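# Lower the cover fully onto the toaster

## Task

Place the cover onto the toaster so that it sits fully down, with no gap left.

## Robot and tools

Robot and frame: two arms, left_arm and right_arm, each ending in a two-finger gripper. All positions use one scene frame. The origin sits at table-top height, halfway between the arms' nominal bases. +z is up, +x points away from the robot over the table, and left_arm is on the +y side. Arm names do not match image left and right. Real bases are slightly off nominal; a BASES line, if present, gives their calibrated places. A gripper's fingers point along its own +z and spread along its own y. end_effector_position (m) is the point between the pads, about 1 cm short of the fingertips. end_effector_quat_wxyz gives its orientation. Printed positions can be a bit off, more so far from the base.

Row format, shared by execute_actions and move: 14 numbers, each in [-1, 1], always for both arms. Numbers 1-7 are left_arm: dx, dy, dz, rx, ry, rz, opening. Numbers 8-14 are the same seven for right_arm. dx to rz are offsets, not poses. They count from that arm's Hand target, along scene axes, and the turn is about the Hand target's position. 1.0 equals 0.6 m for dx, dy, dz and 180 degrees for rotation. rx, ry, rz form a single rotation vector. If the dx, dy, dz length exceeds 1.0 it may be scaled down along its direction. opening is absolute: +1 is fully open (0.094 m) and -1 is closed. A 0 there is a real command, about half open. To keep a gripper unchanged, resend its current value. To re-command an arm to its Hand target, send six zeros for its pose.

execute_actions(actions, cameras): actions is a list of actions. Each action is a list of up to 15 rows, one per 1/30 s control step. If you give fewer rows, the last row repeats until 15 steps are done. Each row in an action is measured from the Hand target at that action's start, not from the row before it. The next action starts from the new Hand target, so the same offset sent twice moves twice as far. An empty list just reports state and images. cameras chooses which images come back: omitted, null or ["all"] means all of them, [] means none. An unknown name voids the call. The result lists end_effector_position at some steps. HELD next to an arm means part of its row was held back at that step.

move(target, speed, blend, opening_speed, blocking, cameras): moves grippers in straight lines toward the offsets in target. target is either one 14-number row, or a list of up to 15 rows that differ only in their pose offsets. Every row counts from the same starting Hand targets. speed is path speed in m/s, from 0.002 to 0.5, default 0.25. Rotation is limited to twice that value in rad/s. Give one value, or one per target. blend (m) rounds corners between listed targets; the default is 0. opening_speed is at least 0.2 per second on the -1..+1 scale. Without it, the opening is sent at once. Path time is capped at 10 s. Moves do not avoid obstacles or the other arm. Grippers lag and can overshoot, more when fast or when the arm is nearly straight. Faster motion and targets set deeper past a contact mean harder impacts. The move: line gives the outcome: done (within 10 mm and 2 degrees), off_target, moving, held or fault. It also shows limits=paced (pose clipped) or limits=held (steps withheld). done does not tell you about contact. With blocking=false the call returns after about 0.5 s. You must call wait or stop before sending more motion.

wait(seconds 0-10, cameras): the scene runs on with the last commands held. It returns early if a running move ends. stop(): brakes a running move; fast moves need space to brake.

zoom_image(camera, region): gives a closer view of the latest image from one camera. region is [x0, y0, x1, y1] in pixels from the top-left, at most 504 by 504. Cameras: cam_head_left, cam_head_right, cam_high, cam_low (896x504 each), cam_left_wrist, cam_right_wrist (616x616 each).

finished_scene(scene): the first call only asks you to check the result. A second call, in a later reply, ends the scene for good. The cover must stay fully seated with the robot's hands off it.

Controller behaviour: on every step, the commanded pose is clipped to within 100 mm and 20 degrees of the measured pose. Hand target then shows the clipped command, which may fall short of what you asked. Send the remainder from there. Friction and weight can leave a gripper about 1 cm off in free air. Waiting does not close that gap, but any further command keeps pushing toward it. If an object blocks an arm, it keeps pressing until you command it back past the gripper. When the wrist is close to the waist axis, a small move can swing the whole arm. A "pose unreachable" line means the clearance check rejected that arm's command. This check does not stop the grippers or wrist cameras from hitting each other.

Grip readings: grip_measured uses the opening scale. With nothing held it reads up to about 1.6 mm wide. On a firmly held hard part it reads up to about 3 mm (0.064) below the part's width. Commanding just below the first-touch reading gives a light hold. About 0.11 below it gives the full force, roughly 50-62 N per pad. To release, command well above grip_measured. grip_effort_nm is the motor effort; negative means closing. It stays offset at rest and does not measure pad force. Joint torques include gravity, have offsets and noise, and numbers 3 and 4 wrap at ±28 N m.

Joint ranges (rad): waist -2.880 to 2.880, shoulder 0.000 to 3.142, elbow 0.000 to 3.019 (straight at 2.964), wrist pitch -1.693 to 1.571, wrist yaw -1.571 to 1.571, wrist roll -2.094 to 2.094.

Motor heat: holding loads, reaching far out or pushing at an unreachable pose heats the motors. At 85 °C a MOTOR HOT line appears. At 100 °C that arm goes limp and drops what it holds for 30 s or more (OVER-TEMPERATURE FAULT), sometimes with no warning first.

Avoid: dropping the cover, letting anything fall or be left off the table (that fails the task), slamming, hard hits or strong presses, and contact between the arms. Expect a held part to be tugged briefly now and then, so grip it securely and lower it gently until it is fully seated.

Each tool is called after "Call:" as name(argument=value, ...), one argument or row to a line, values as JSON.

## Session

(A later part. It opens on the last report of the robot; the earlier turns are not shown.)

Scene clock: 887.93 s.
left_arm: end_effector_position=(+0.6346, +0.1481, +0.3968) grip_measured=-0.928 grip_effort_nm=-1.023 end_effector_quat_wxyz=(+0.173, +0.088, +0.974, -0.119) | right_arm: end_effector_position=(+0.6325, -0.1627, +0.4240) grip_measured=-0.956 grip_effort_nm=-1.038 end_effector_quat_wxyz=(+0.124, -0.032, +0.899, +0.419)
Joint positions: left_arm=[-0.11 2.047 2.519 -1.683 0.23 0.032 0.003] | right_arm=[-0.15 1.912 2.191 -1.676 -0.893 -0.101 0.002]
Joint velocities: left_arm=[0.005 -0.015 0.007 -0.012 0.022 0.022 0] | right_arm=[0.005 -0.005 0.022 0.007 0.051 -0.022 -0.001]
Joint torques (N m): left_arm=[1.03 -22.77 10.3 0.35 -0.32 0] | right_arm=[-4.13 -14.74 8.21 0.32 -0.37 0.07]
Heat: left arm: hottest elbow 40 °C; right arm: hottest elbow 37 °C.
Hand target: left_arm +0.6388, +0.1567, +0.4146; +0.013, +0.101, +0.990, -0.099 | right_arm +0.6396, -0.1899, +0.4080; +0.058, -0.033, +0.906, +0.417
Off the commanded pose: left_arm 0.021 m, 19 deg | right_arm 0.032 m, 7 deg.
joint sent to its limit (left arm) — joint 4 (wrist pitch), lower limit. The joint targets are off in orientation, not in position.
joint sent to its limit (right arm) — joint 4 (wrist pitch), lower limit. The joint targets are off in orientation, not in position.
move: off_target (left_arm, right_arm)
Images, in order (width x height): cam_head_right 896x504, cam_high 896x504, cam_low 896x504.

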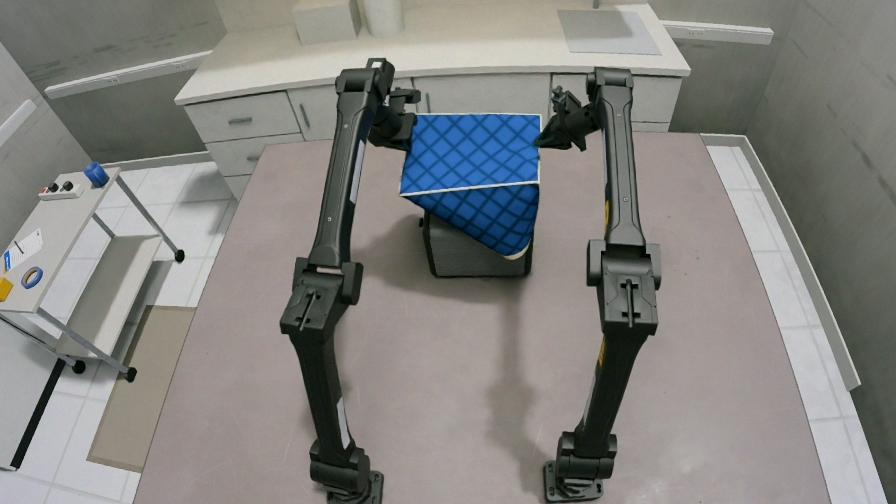

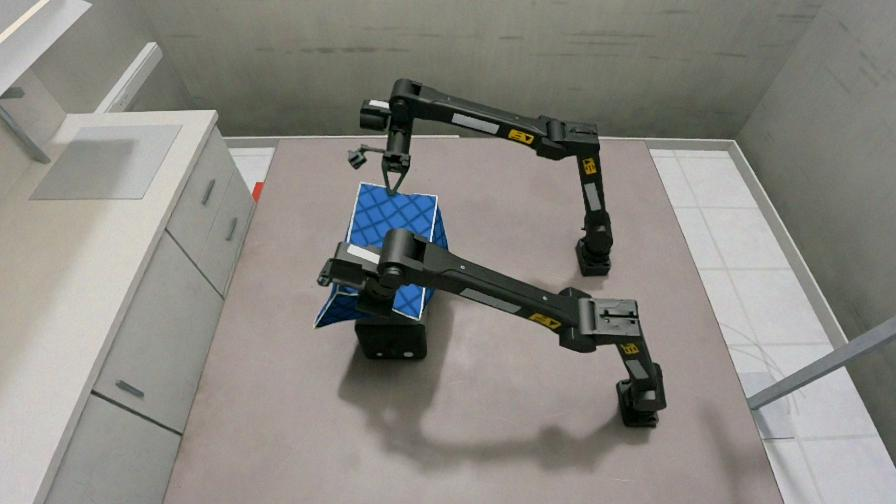

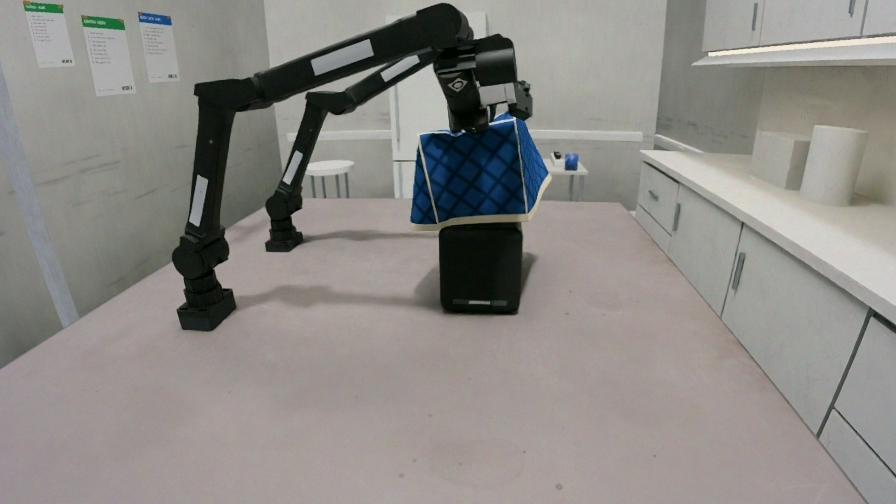

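Call:
move(
  target=[
    [0,0,0.18,0,-0.16,0,-1,0,0,0.19,0,-0.16,0,-1],
    [-0.1,0,0.18,0,-0.16,0,-1,-0.1,0,0.18,0,-0.16,0,-1],
  ],
  speed=0.13,
  cameras=["cam_low","cam_high","cam_head_right","cam_head_left"],
)

Call:
zoom_image(
  camera="cam_high",
  region=[280, 130, 500, 370],
)

Call:
zoom_image(
  camera="cam_head_left",
  region=[360, 80, 580, 300],
)

Scene clock: 896.70 s.
left_arm: end_effector_position=(+0.5868, +0.1430, +0.5049) grip_measured=-0.928 grip_effort_nm=-1.033 end_effector_quat_wxyz=(+0.264, +0.123, +0.953, -0.085) | right_arm: end_effector_position=(+0.5844, -0.1682, +0.5083) grip_measured=-0.956 grip_effort_nm=-1.038 end_effector_quat_wxyz=(+0.260, -0.141, +0.864, +0.408)
Joint positions: left_arm=[-0.145 1.894 2.548 -1.683 0.157 0.072 0.003] | right_arm=[-0.181 1.7 2.069 -1.549 -0.958 -0.263 0.002]
Joint velocities: left_arm=[-0.015 -0.024 -0.012 -0.017 0.051 0.007 0] | right_arm=[0.005 -0.015 -0.017 0.002 -0.066 -0.051 0]
Joint torques (N m): left_arm=[0.85 -22.12 6.83 0.55 -0.61 0.21] | right_arm=[-4.01 -14.92 8.39 1.13 -0.41 -0.1]
Heat: left arm: hottest elbow 40 °C; right arm: hottest elbow 37 °C.
Hand target: left_arm +0.5783, +0.1550, +0.5217; +0.259, +0.124, +0.955, -0.071 | right_arm +0.5808, -0.1904, +0.5174; +0.282, -0.135, +0.863, +0.396
Off the commanded pose: left_arm 0.024 m, 2 deg | right_arm 0.024 m, 3 deg.
joint sent to its limit (left arm) — joint 4 (wrist pitch), lower limit. The joint targets still meet the commanded pose.
move: off_target (left_arm, right_arm)
Images, in order (width x height): cam_head_left 896x504, cam_head_right 896x504, cam_high 896x504, cam_low 896x504.

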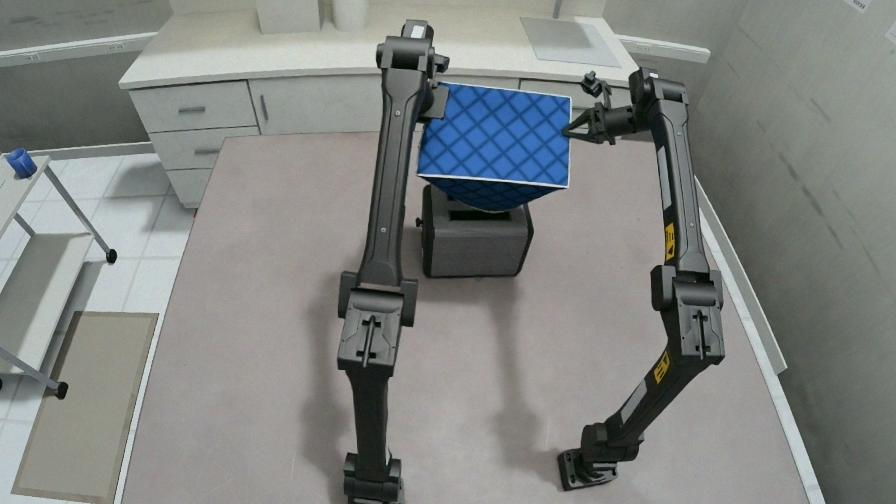

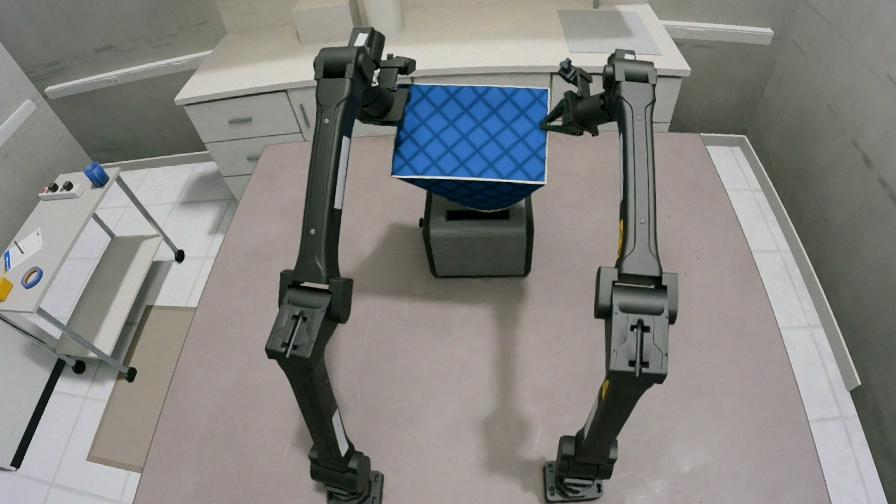

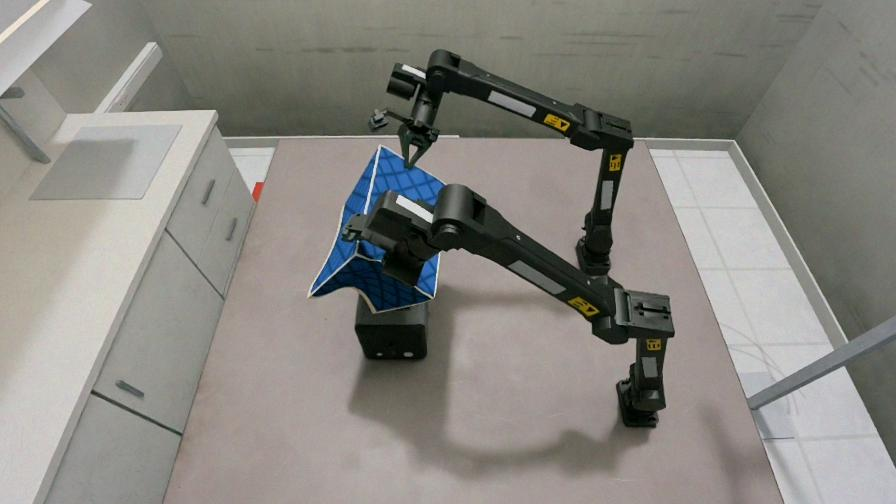

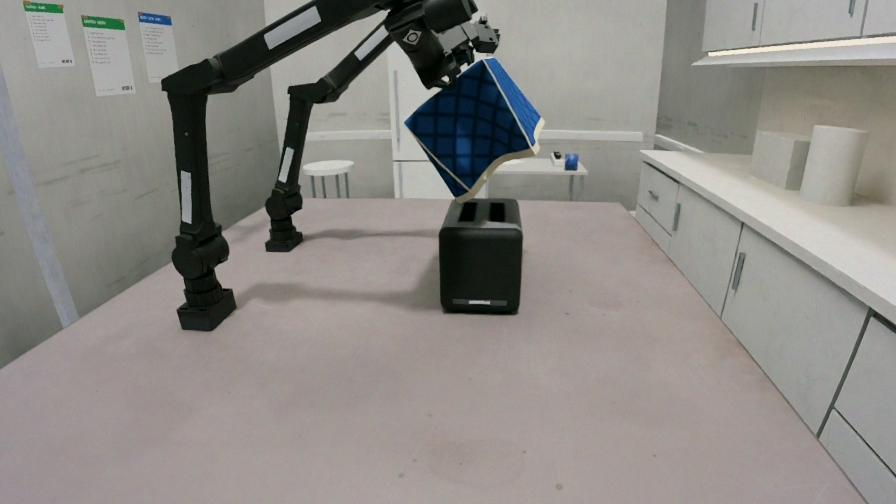

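Scaled by 2.100.

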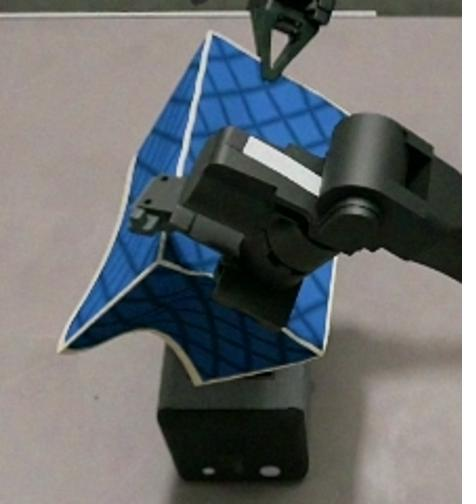

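Scaled by 2.291.

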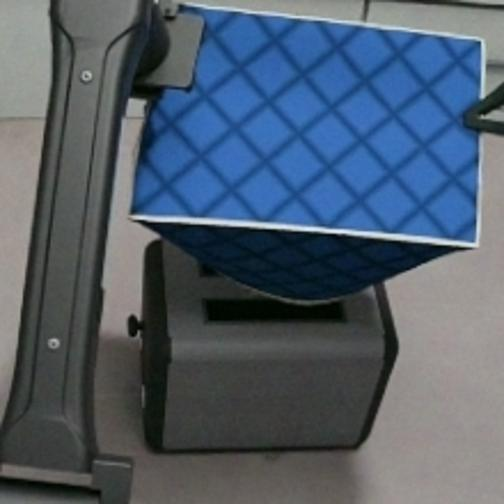

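Call:
move(
  target=[
    [-0.05,0,0.06,0,0,0,-1,-0.05,0,0.06,0,0,0,-1],
    [-0.14,0,0.04,0,0,0,-1,-0.14,0,0.04,0,0,0,-1],
    [-0.14,0,-0.12,0,0,0,-1,-0.14,0,-0.12,0,0,0,-1],
  ],
  speed=0.13,
  cameras=["cam_low","cam_high","cam_head_right"],
)

Call:
zoom_image(
  camera="cam_high",
  region=[280, 130, 500, 370],
)

Call:
zoom_image(
  camera="cam_low",
  region=[340, 50, 640, 350],
)

Scene clock: 905.80 s.
left_arm: end_effector_position=(+0.4970, +0.1427, +0.4298) grip_measured=-0.928 grip_effort_nm=-1.023 end_effector_quat_wxyz=(+0.235, +0.133, +0.959, -0.083) | right_arm: end_effector_position=(+0.4984, -0.1683, +0.4389) grip_measured=-0.956 grip_effort_nm=-1.038 end_effector_quat_wxyz=(+0.260, -0.148, +0.863, +0.408)
Joint positions: left_arm=[-0.171 1.523 1.844 -1.408 0.148 0.071 0.003] | right_arm=[-0.211 1.429 1.565 -1.367 -0.972 -0.333 0.002]
Joint velocities: left_arm=[0.005 -0.015 -0.007 -0.007 0.007 -0.066 0] | right_arm=[-0.005 -0.015 -0.017 -0.027 -0.007 -0.037 -0.001]
Joint torques (N m): left_arm=[1.32 -17.79 7.66 1.17 -0.73 0.06] | right_arm=[-4.42 -11.69 8.96 1.06 -0.38 0.03]
Heat: left arm: hottest elbow 39 °C; right arm: hottest elbow 37 °C.
Hand target: left_arm +0.4937, +0.1565, +0.4483; +0.258, +0.123, +0.955, -0.071 | right_arm +0.4960, -0.1903, +0.4466; +0.282, -0.135, +0.864, +0.395
Off the commanded pose: left_arm 0.024 m, 3 deg | right_arm 0.023 m, 3 deg.
move: off_target (left_arm, right_arm)
Images, in order (width x height): cam_head_right 896x504, cam_high 896x504, cam_low 896x504.

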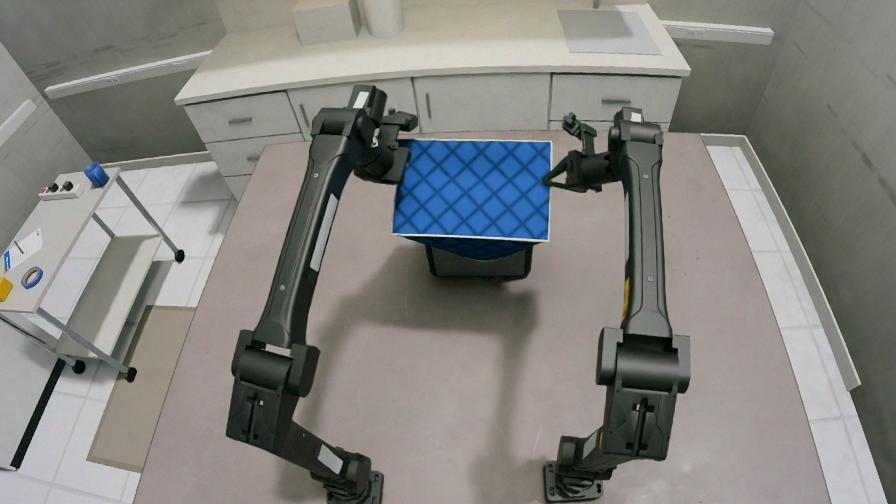

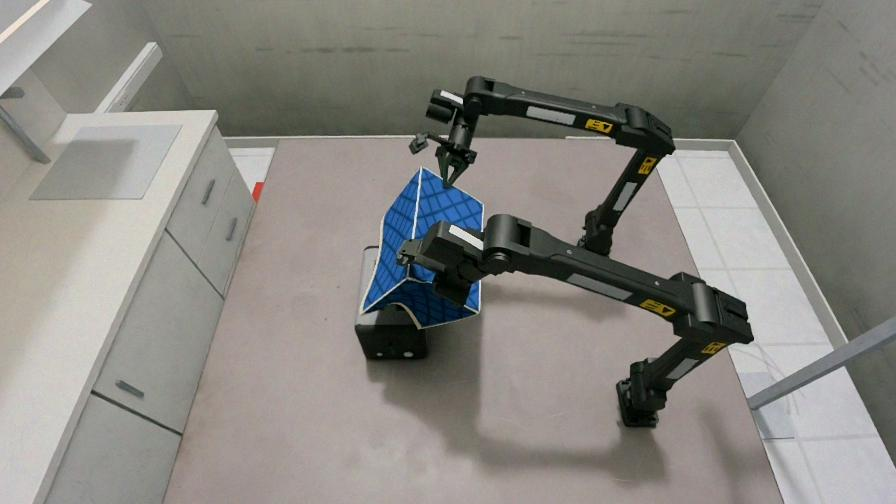

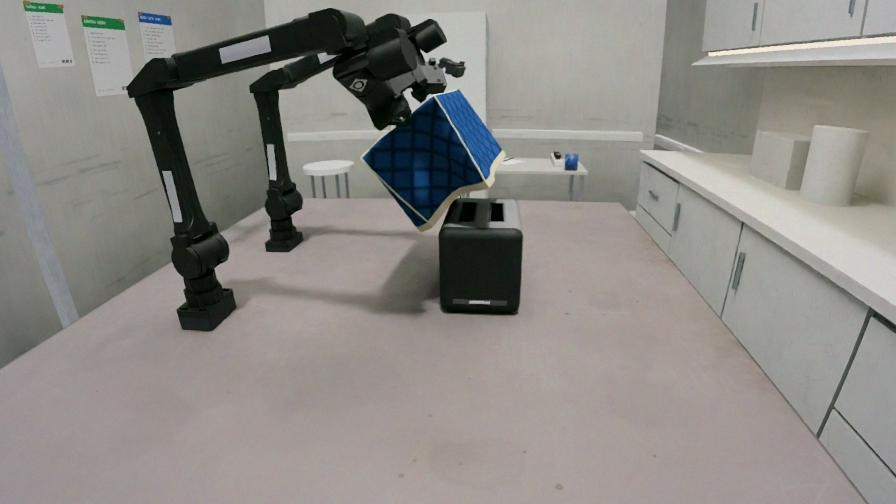

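Scaled by 2.100.

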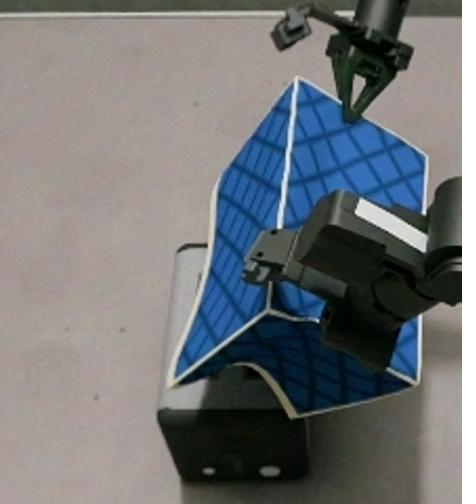

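Scaled by 1.680.

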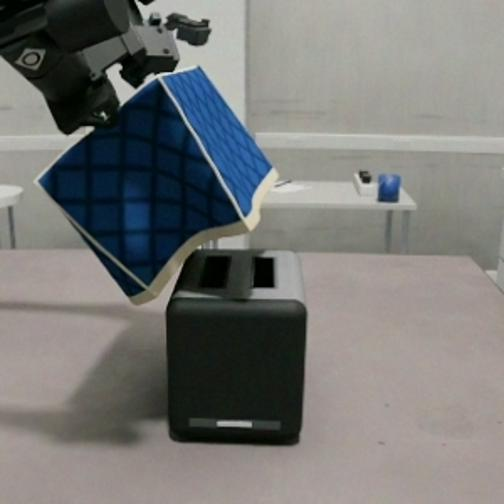

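Call:
move(
  target=[0.145,0.02,0.0,0,0.03,0,-1,0.145,-0.01,0.0,0,0.03,0,-1],
  speed=0.12,
  cameras=[],
)

Call:
move(
  target=[0.075,0,-0.04,0,0.11,0,-1,0.075,0,-0.04,0,0.11,0,-1],
  speed=0.12,
  cameras=["cam_low","cam_high","cam_head_right"],
)

Call:
zoom_image(
  camera="cam_high",
  region=[280, 150, 500, 390],
)

Call:
zoom_image(
  camera="cam_low",
  region=[340, 50, 640, 350],
)

Call:
zoom_image(
  camera="cam_head_right",
  region=[380, 90, 580, 300],
)

Scene clock: 913.50 s.
left_arm: end_effector_position=(+0.5667, +0.1326, +0.4410) grip_measured=-0.928 grip_effort_nm=-1.023 end_effector_quat_wxyz=(+0.202, +0.139, +0.965, -0.093) | right_arm: end_effector_position=(+0.5670, -0.1806, +0.4364) grip_measured=-0.956 grip_effort_nm=-1.033 end_effector_quat_wxyz=(+0.229, -0.124, +0.872, +0.414)
Joint positions: left_arm=[-0.161 1.807 2.261 -1.611 0.177 0.092 0.003] | right_arm=[-0.209 1.643 1.817 -1.465 -0.959 -0.308 0.002]
Joint velocities: left_arm=[-0.015 -0.005 -0.007 -0.012 -0.037 -0.037 0] | right_arm=[-0.015 -0.005 -0.007 0.002 0.007 -0.007 0]
Joint torques (N m): left_arm=[4.25 -17.61 10.73 0.35 -0.59 0.24] | right_arm=[-2.61 -10.52 14.87 0.5 0.09 0.17]
Heat: left arm: hottest elbow 39 °C; right arm: hottest elbow 37 °C.
Hand target: left_arm +0.5812, +0.1681, +0.4500; +0.214, +0.119, +0.967, -0.077 | right_arm +0.5831, -0.1962, +0.4450; +0.241, -0.117, +0.876, +0.402
Off the commanded pose: left_arm 0.039 m, 3 deg | right_arm 0.025 m, 2 deg.
move: off_target (left_arm, right_arm)
No camera images: "cameras" was empty.

Scene clock: 915.70 s.
left_arm: end_effector_position=(+0.6122, +0.1323, +0.4218) grip_measured=-0.928 grip_effort_nm=-1.023 end_effector_quat_wxyz=(+0.187, +0.116, +0.968, -0.118) | right_arm: end_effector_position=(+0.6134, -0.1805, +0.4160) grip_measured=-0.956 grip_effort_nm=-1.038 end_effector_quat_wxyz=(+0.124, -0.035, +0.897, +0.422)
Joint positions: left_arm=[-0.138 1.979 2.473 -1.678 0.228 0.061 0.003] | right_arm=[-0.186 1.861 2.092 -1.675 -0.906 -0.166 0.002]
Joint velocities: left_arm=[0.015 -0.005 0.007 0.017 0.007 -0.066 -0.001] | right_arm=[-0.005 -0.015 0.002 -0.002 -0.007 -0.007 0]
Joint torques (N m): left_arm=[4.13 -19.55 10.32 -0.03 -0.4 -0.01] | right_arm=[-2.55 -13.16 14.28 0.23 0.05 0.23]
Heat: left arm: hottest elbow 40 °C; right arm: hottest elbow 37 °C.
Hand target: left_arm +0.6266, +0.1684, +0.4265; +0.044, +0.104, +0.989, -0.096 | right_arm +0.6278, -0.1959, +0.4202; +0.087, -0.046, +0.904, +0.416
Off the commanded pose: left_arm 0.039 m, 17 deg | right_arm 0.022 m, 5 deg.
joint sent to its limit (left arm) — joint 4 (wrist pitch), lower limit. The joint targets are off in orientation, not in position.
joint sent to its limit (right arm) — joint 4 (wrist pitch), lower limit. The joint targets are off in orientation, not in position.
move: off_target (left_arm, right_arm)
Images, in order (width x height): cam_head_right 896x504, cam_high 896x504, cam_low 896x504.

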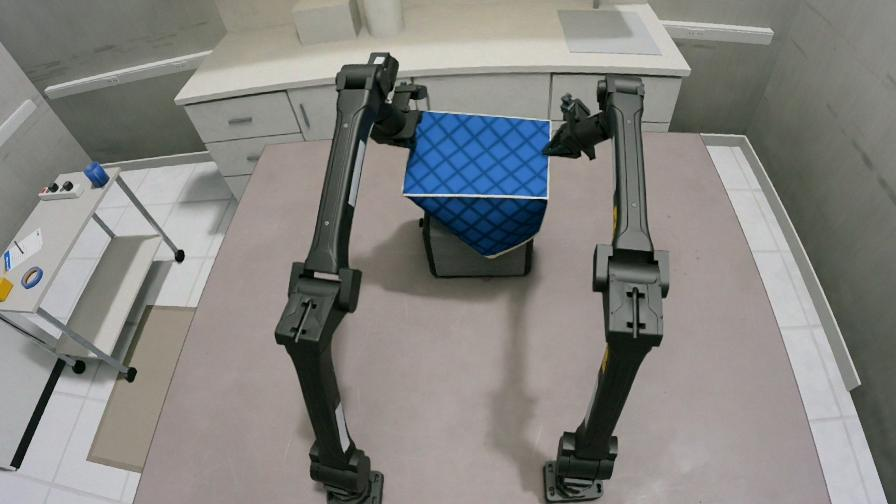

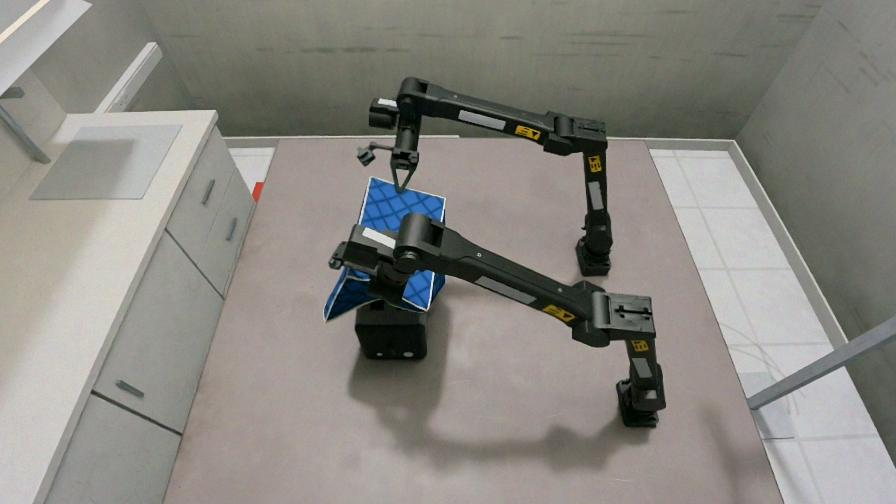

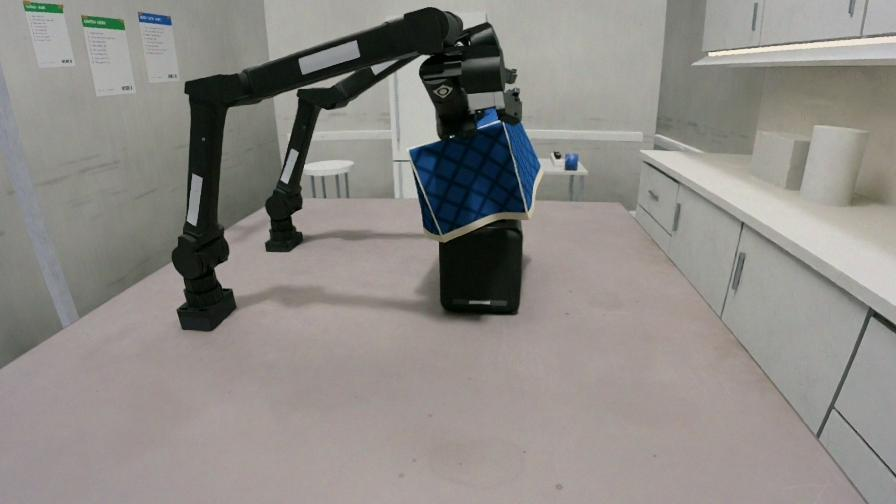

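Scaled by 2.100.

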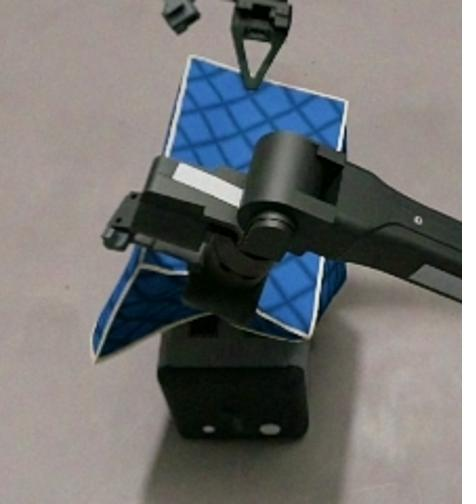

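Scaled by 1.680.

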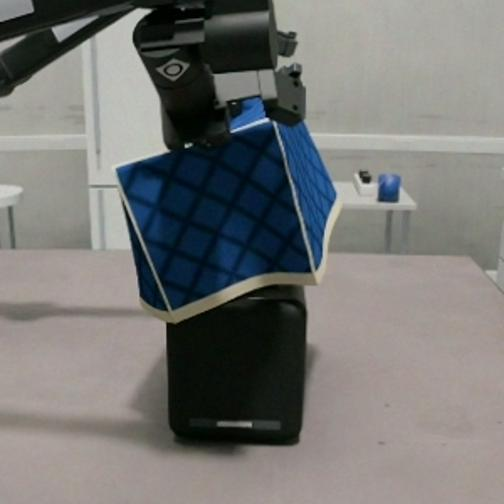

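Scaled by 2.400.

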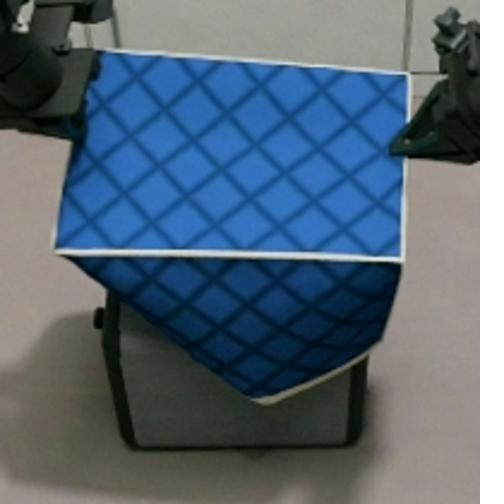

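Call:
move(
  target=[
    [0,0,0.12,0.1,0,0,-1,0,0,0,0.09,0,0,-1],
    [0,0.02,0.12,0.1,0,0,-1,0,0.02,-0.01,0.09,0,0,-1],
  ],
  speed=0.12,
  cameras=["cam_low","cam_high","cam_head_right"],
)

Call:
zoom_image(
  camera="cam_high",
  region=[280, 150, 500, 390],
)

Call:
zoom_image(
  camera="cam_low",
  region=[340, 50, 640, 350],
)

Call:
zoom_image(
  camera="cam_head_right",
  region=[380, 90, 580, 300],
)

Scene clock: 929.40 s.
left_arm: end_effector_position=(+0.6200, +0.1499, +0.4843) grip_measured=-0.928 grip_effort_nm=-1.023 end_effector_quat_wxyz=(+0.269, +0.133, +0.954, +0.026) | right_arm: end_effector_position=(+0.6160, -0.1600, +0.4394) grip_measured=-0.957 grip_effort_nm=-1.043 end_effector_quat_wxyz=(+0.129, -0.036, +0.832, +0.539)
Joint positions: left_arm=[-0.187 1.987 2.64 -1.681 -0.073 0.115 0.003] | right_arm=[-0.19 1.878 2.076 -1.675 -1.172 -0.178 0.002]
Joint velocities: left_arm=[-0.015 -0.005 -0.002 -0.017 -0.022 0.037 0] | right_arm=[-0.005 -0.015 -0.007 0.012 -0.051 -0.037 0]
Joint torques (N m): left_arm=[2.55 -20.48 9.88 0.58 -1.18 0.16] | right_arm=[-3.78 -13.16 8.09 0.23 -0.35 -0.12]
Heat: left arm: hottest elbow 42 °C; right arm: hottest elbow 37 °C.
Hand target: left_arm +0.6269, +0.1792, +0.4980; +0.100, +0.117, +0.987, +0.050 | right_arm +0.6272, -0.1837, +0.4137; +0.092, -0.034, +0.837, +0.539
Off the commanded pose: left_arm 0.034 m, 28 deg; orientation clipped | right_arm 0.037 m, 4 deg.
joint sent to its limit (left arm) — joint 4 (wrist pitch), lower limit. The joint targets are off in orientation, not in position.
joint sent to its limit (right arm) — joint 4 (wrist pitch), lower limit. The joint targets are off in orientation, not in position.
move: off_target (left_arm, right_arm); limits=paced
Images, in order (width x height): cam_head_right 896x504, cam_high 896x504, cam_low 896x504.

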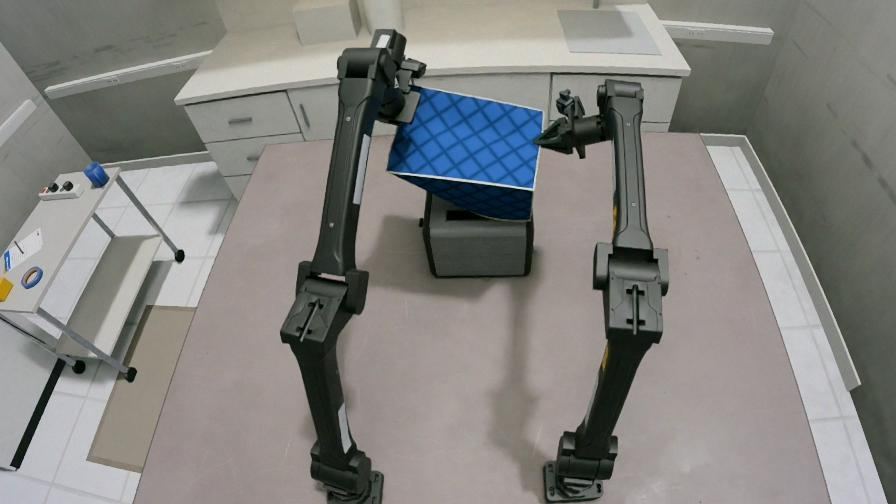

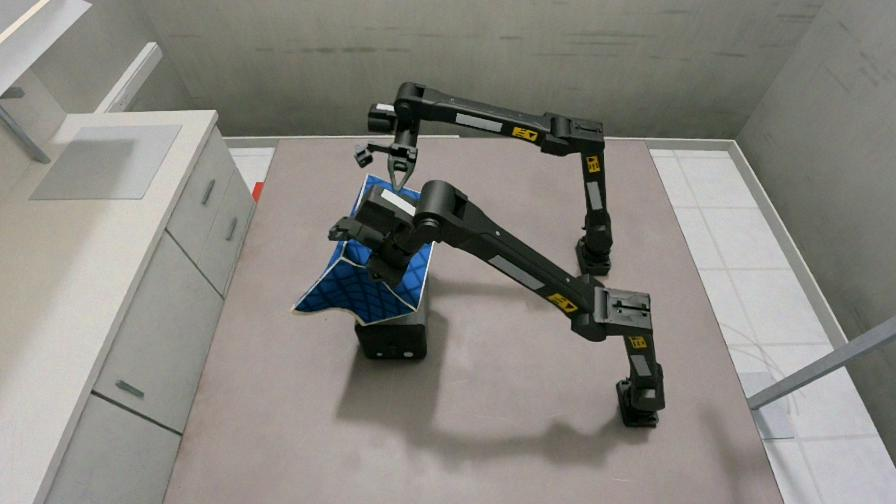

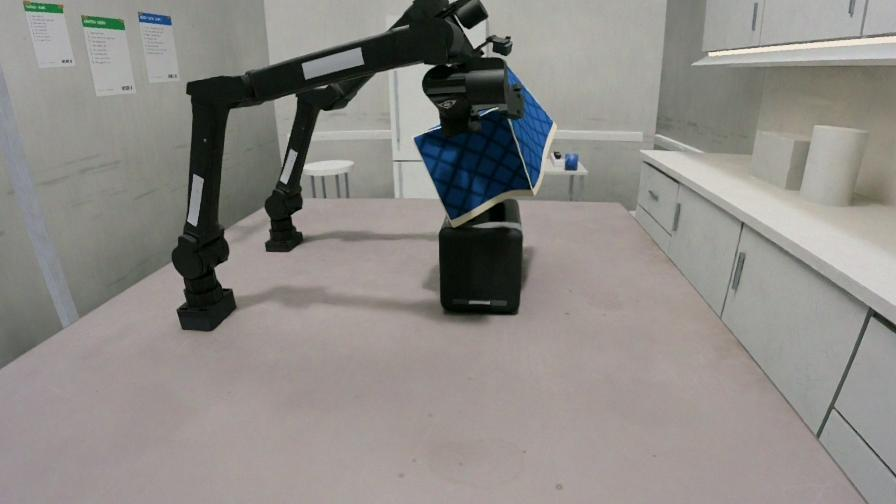

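Scaled by 2.100.

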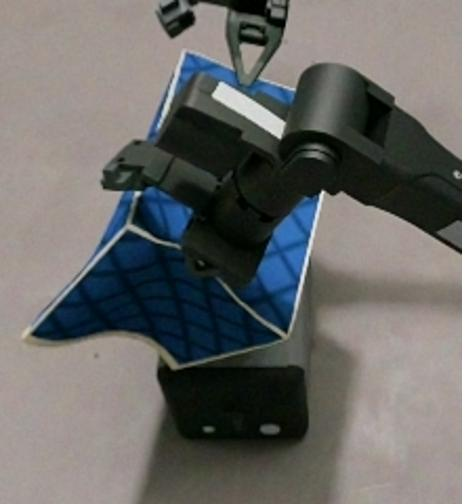

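Scaled by 1.680.

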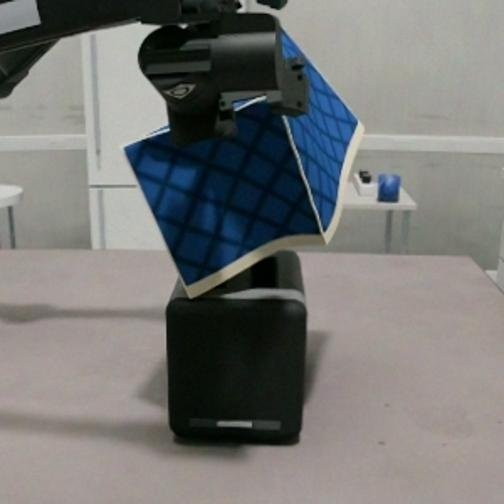

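Scaled by 2.400.

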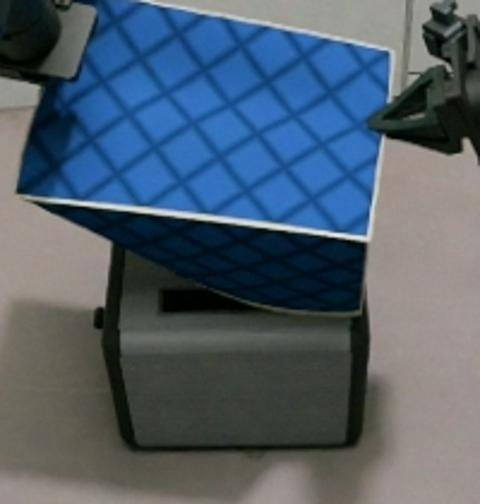

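Call:
move(
  target=[
    [-0.06,-0.04,0.05,0,-0.1,0,-1,-0.06,-0.1,0.1,0,-0.1,0,-1],
    [-0.16,-0.1,0.03,0,-0.1,0,-1,-0.16,-0.1,0.06,0,-0.1,0,-1],
    [-0.15,-0.1,-0.12,0,-0.1,0,-1,-0.15,-0.1,-0.09,0,-0.1,0,-1],
  ],
  speed=0.12,
  cameras=["cam_low","cam_high","cam_head_right"],
)

Call:
zoom_image(
  camera="cam_high",
  region=[280, 150, 500, 390],
)

Call:
zoom_image(
  camera="cam_low",
  region=[340, 50, 640, 350],
)

Call:
zoom_image(
  camera="cam_head_right",
  region=[380, 90, 580, 300],
)

Scene clock: 942.33 s.
left_arm: end_effector_position=(+0.5377, +0.0960, +0.4002) grip_measured=-0.928 grip_effort_nm=-1.023 end_effector_quat_wxyz=(+0.231, +0.127, +0.963, +0.056) | right_arm: end_effector_position=(+0.5324, -0.2152, +0.3741) grip_measured=-0.957 grip_effort_nm=-1.028 end_effector_quat_wxyz=(+0.220, -0.136, +0.809, +0.528)
Joint positions: left_arm=[-0.336 1.672 1.952 -1.411 -0.197 -0.024 0.003] | right_arm=[-0.328 1.701 1.638 -1.676 -1.214 -0.741 0.002]
Joint velocities: left_arm=[-0.015 -0.005 0.007 -0.002 -0.081 0.037 -0.001] | right_arm=[-0.005 -0.005 -0.007 -0.002 -0.007 0.051 -0.001]
Joint torques (N m): left_arm=[2.49 -21.19 7.69 0.84 -1.09 0.06] | right_arm=[-4.89 -11.63 8.44 -0.1 -0.29 -0.12]
Heat: left arm: hottest elbow 42 °C; right arm: hottest elbow 36 °C.
Hand target: left_arm +0.5357, +0.1210, +0.4236; +0.253, +0.108, +0.959, +0.068 | right_arm +0.5365, -0.2436, +0.3599; +0.221, -0.118, +0.813, +0.525
Off the commanded pose: left_arm 0.035 m, 4 deg | right_arm 0.032 m, 2 deg.
joint sent to its limit (right arm) — joint 4 (wrist pitch), lower limit. The joint targets still meet the commanded pose.
move: off_target (left_arm, right_arm)
Images, in order (width x height): cam_head_right 896x504, cam_high 896x504, cam_low 896x504.

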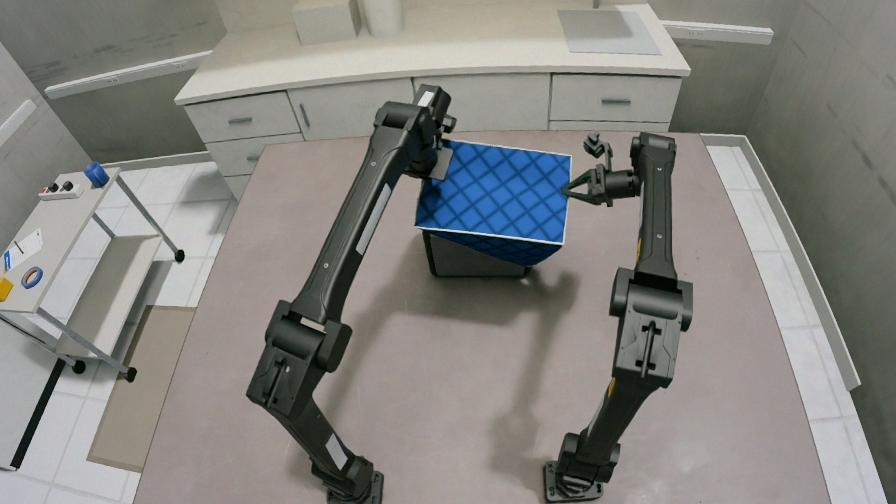

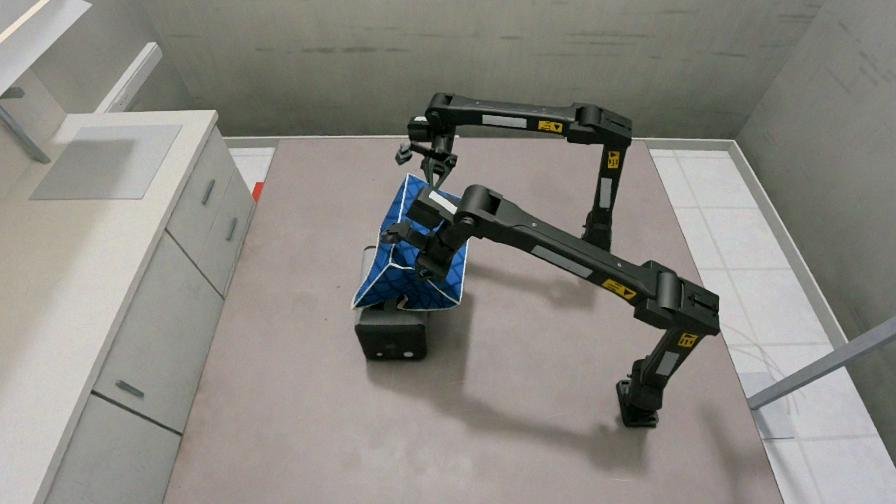

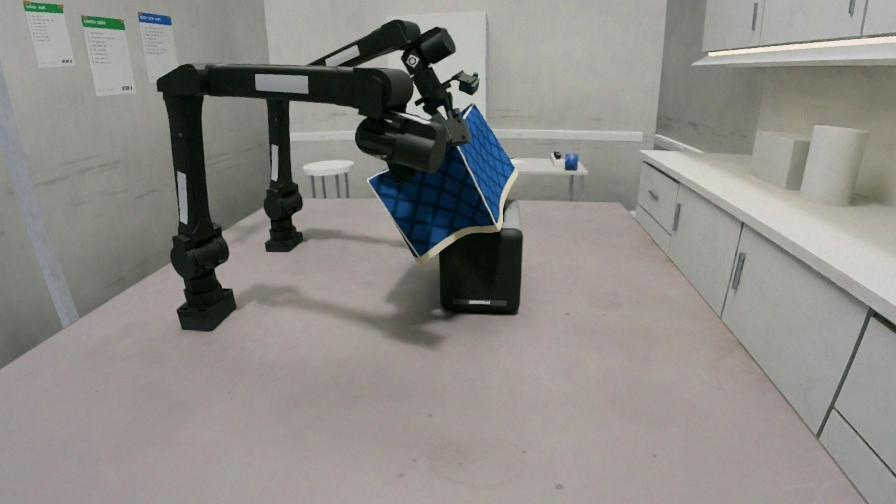

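Scaled by 2.100.

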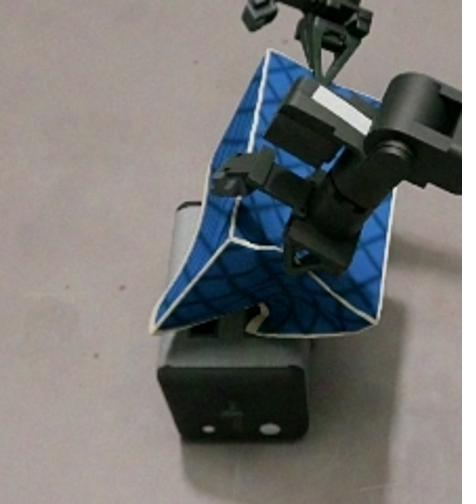

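Scaled by 1.680.

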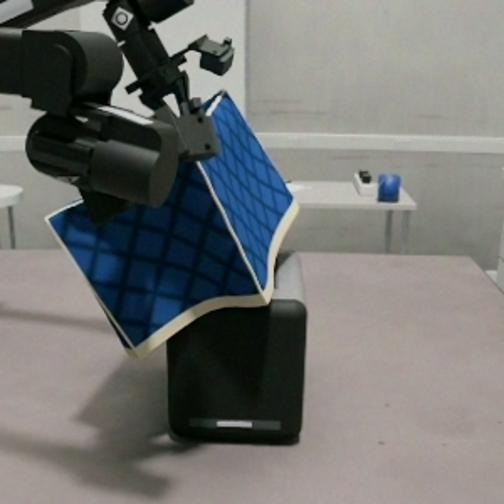

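Scaled by 2.400.

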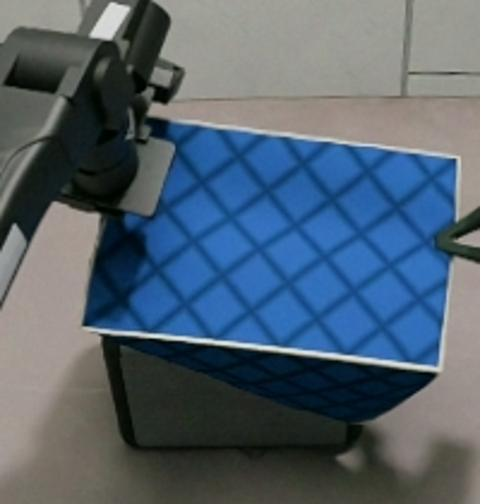

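Call:
move(
  target=[
    [0.0,0.01,0.06,0,0.08,0,-1,0.0,0.01,0.01,0,0.08,0,-1],
    [0.13,0.02,0.06,0,0.08,0,-1,0.13,0.02,0.01,0,0.08,0,-1],
    [0.15,0.09,0.06,0,0.08,0,-1,0.15,0.08,0.01,0,0.08,0,-1],
  ],
  speed=0.12,
  cameras=["cam_low","cam_high","cam_head_right"],
)

Call:
zoom_image(
  camera="cam_high",
  region=[280, 150, 500, 390],
)

Call:
zoom_image(
  camera="cam_low",
  region=[340, 50, 640, 350],
)

Call:
zoom_image(
  camera="cam_head_right",
  region=[380, 90, 580, 300],
)

Scene clock: 952.10 s.
left_arm: end_effector_position=(+0.6149, +0.1329, +0.4392) grip_measured=-0.928 grip_effort_nm=-1.033 end_effector_quat_wxyz=(+0.217, +0.142, +0.965, +0.033) | right_arm: end_effector_position=(+0.6090, -0.1741, +0.3769) grip_measured=-0.957 grip_effort_nm=-1.038 end_effector_quat_wxyz=(+0.127, -0.064, +0.829, +0.541)
Joint positions: left_arm=[-0.219 1.984 2.53 -1.684 -0.093 0.098 0.003] | right_arm=[-0.217 1.896 1.937 -1.676 -1.177 -0.377 0.002]
Joint velocities: left_arm=[0.005 -0.015 0.007 -0.027 0.051 0.007 0] | right_arm=[-0.024 0.005 0.017 -0.017 0.037 0.007 -0.001]
Joint torques (N m): left_arm=[4.01 -21.07 10.97 0.36 -0.94 0.17] | right_arm=[-3.31 -12.51 12.92 -0.01 -0.17 0.19]
Heat: left arm: hottest elbow 41 °C; right arm: hottest elbow 36 °C.
Hand target: left_arm +0.6268, +0.1739, +0.4619; +0.131, +0.115, +0.983, +0.054 | right_arm +0.6266, -0.1956, +0.3657; +0.118, -0.051, +0.834, +0.537
Off the commanded pose: left_arm 0.048 m, 11 deg | right_arm 0.030 m, 2 deg.
joint sent to its limit (left arm) — joint 4 (wrist pitch), lower limit. The joint targets are off in orientation, not in position.
joint sent to its limit (right arm) — joint 4 (wrist pitch), lower limit. The joint targets still meet the commanded pose.
move: off_target (left_arm, right_arm)
Images, in order (width x height): cam_head_right 896x504, cam_high 896x504, cam_low 896x504.

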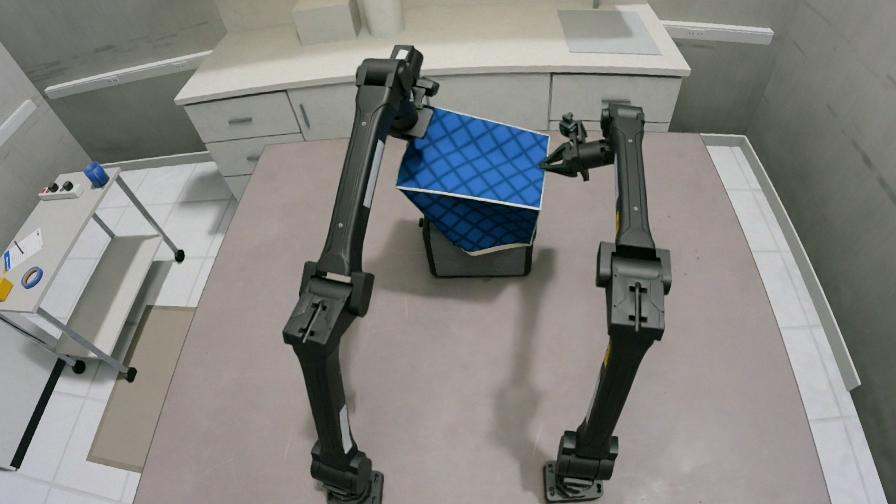

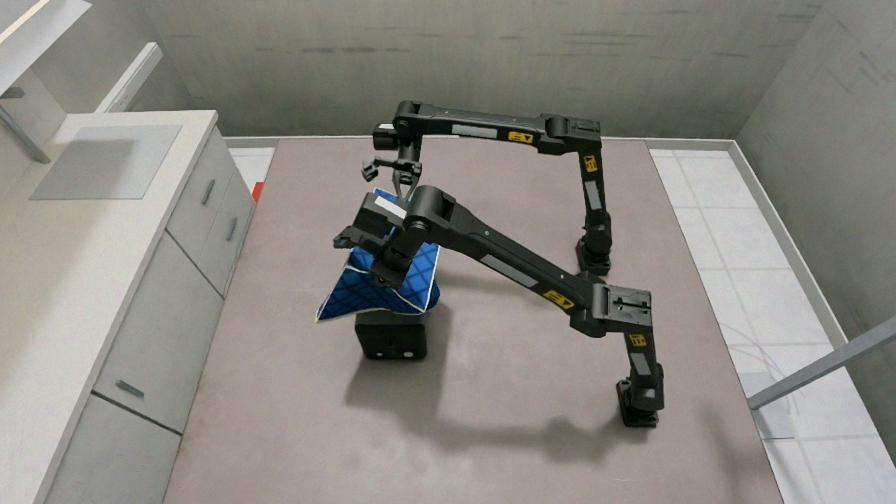

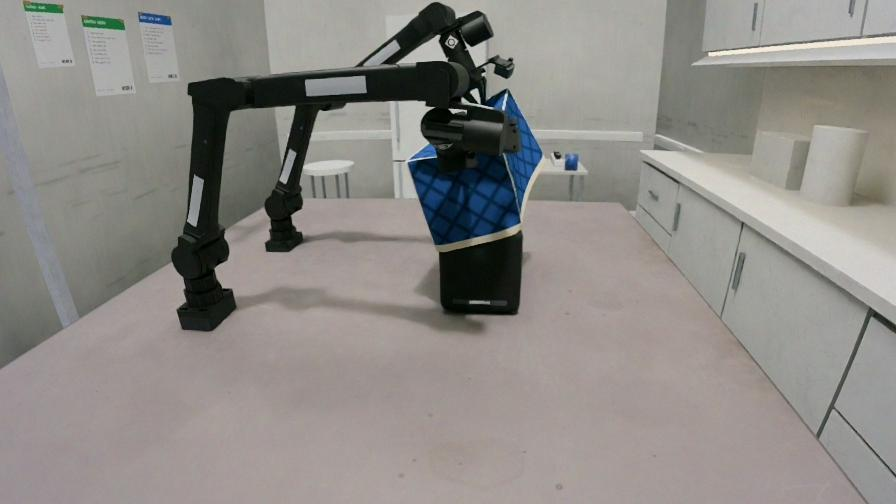

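Scaled by 2.100.

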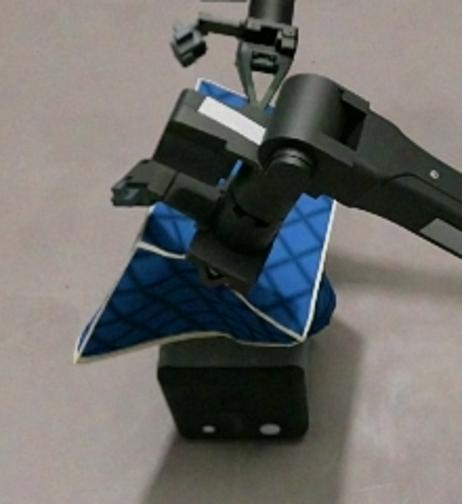

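Scaled by 1.680.

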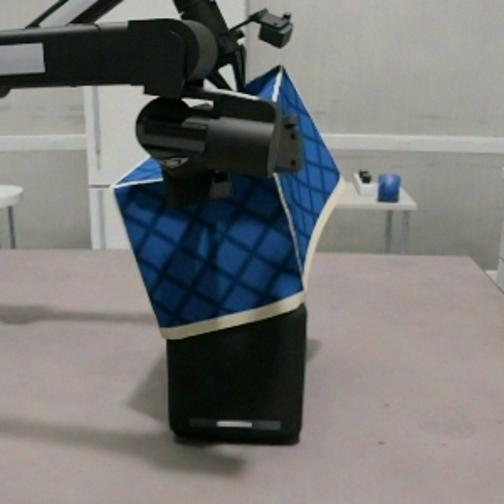

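Scaled by 2.400.

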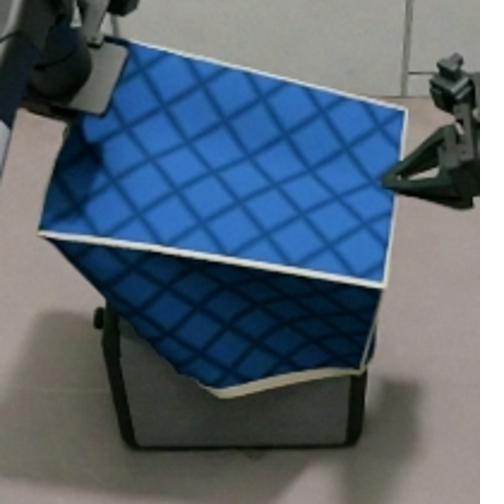

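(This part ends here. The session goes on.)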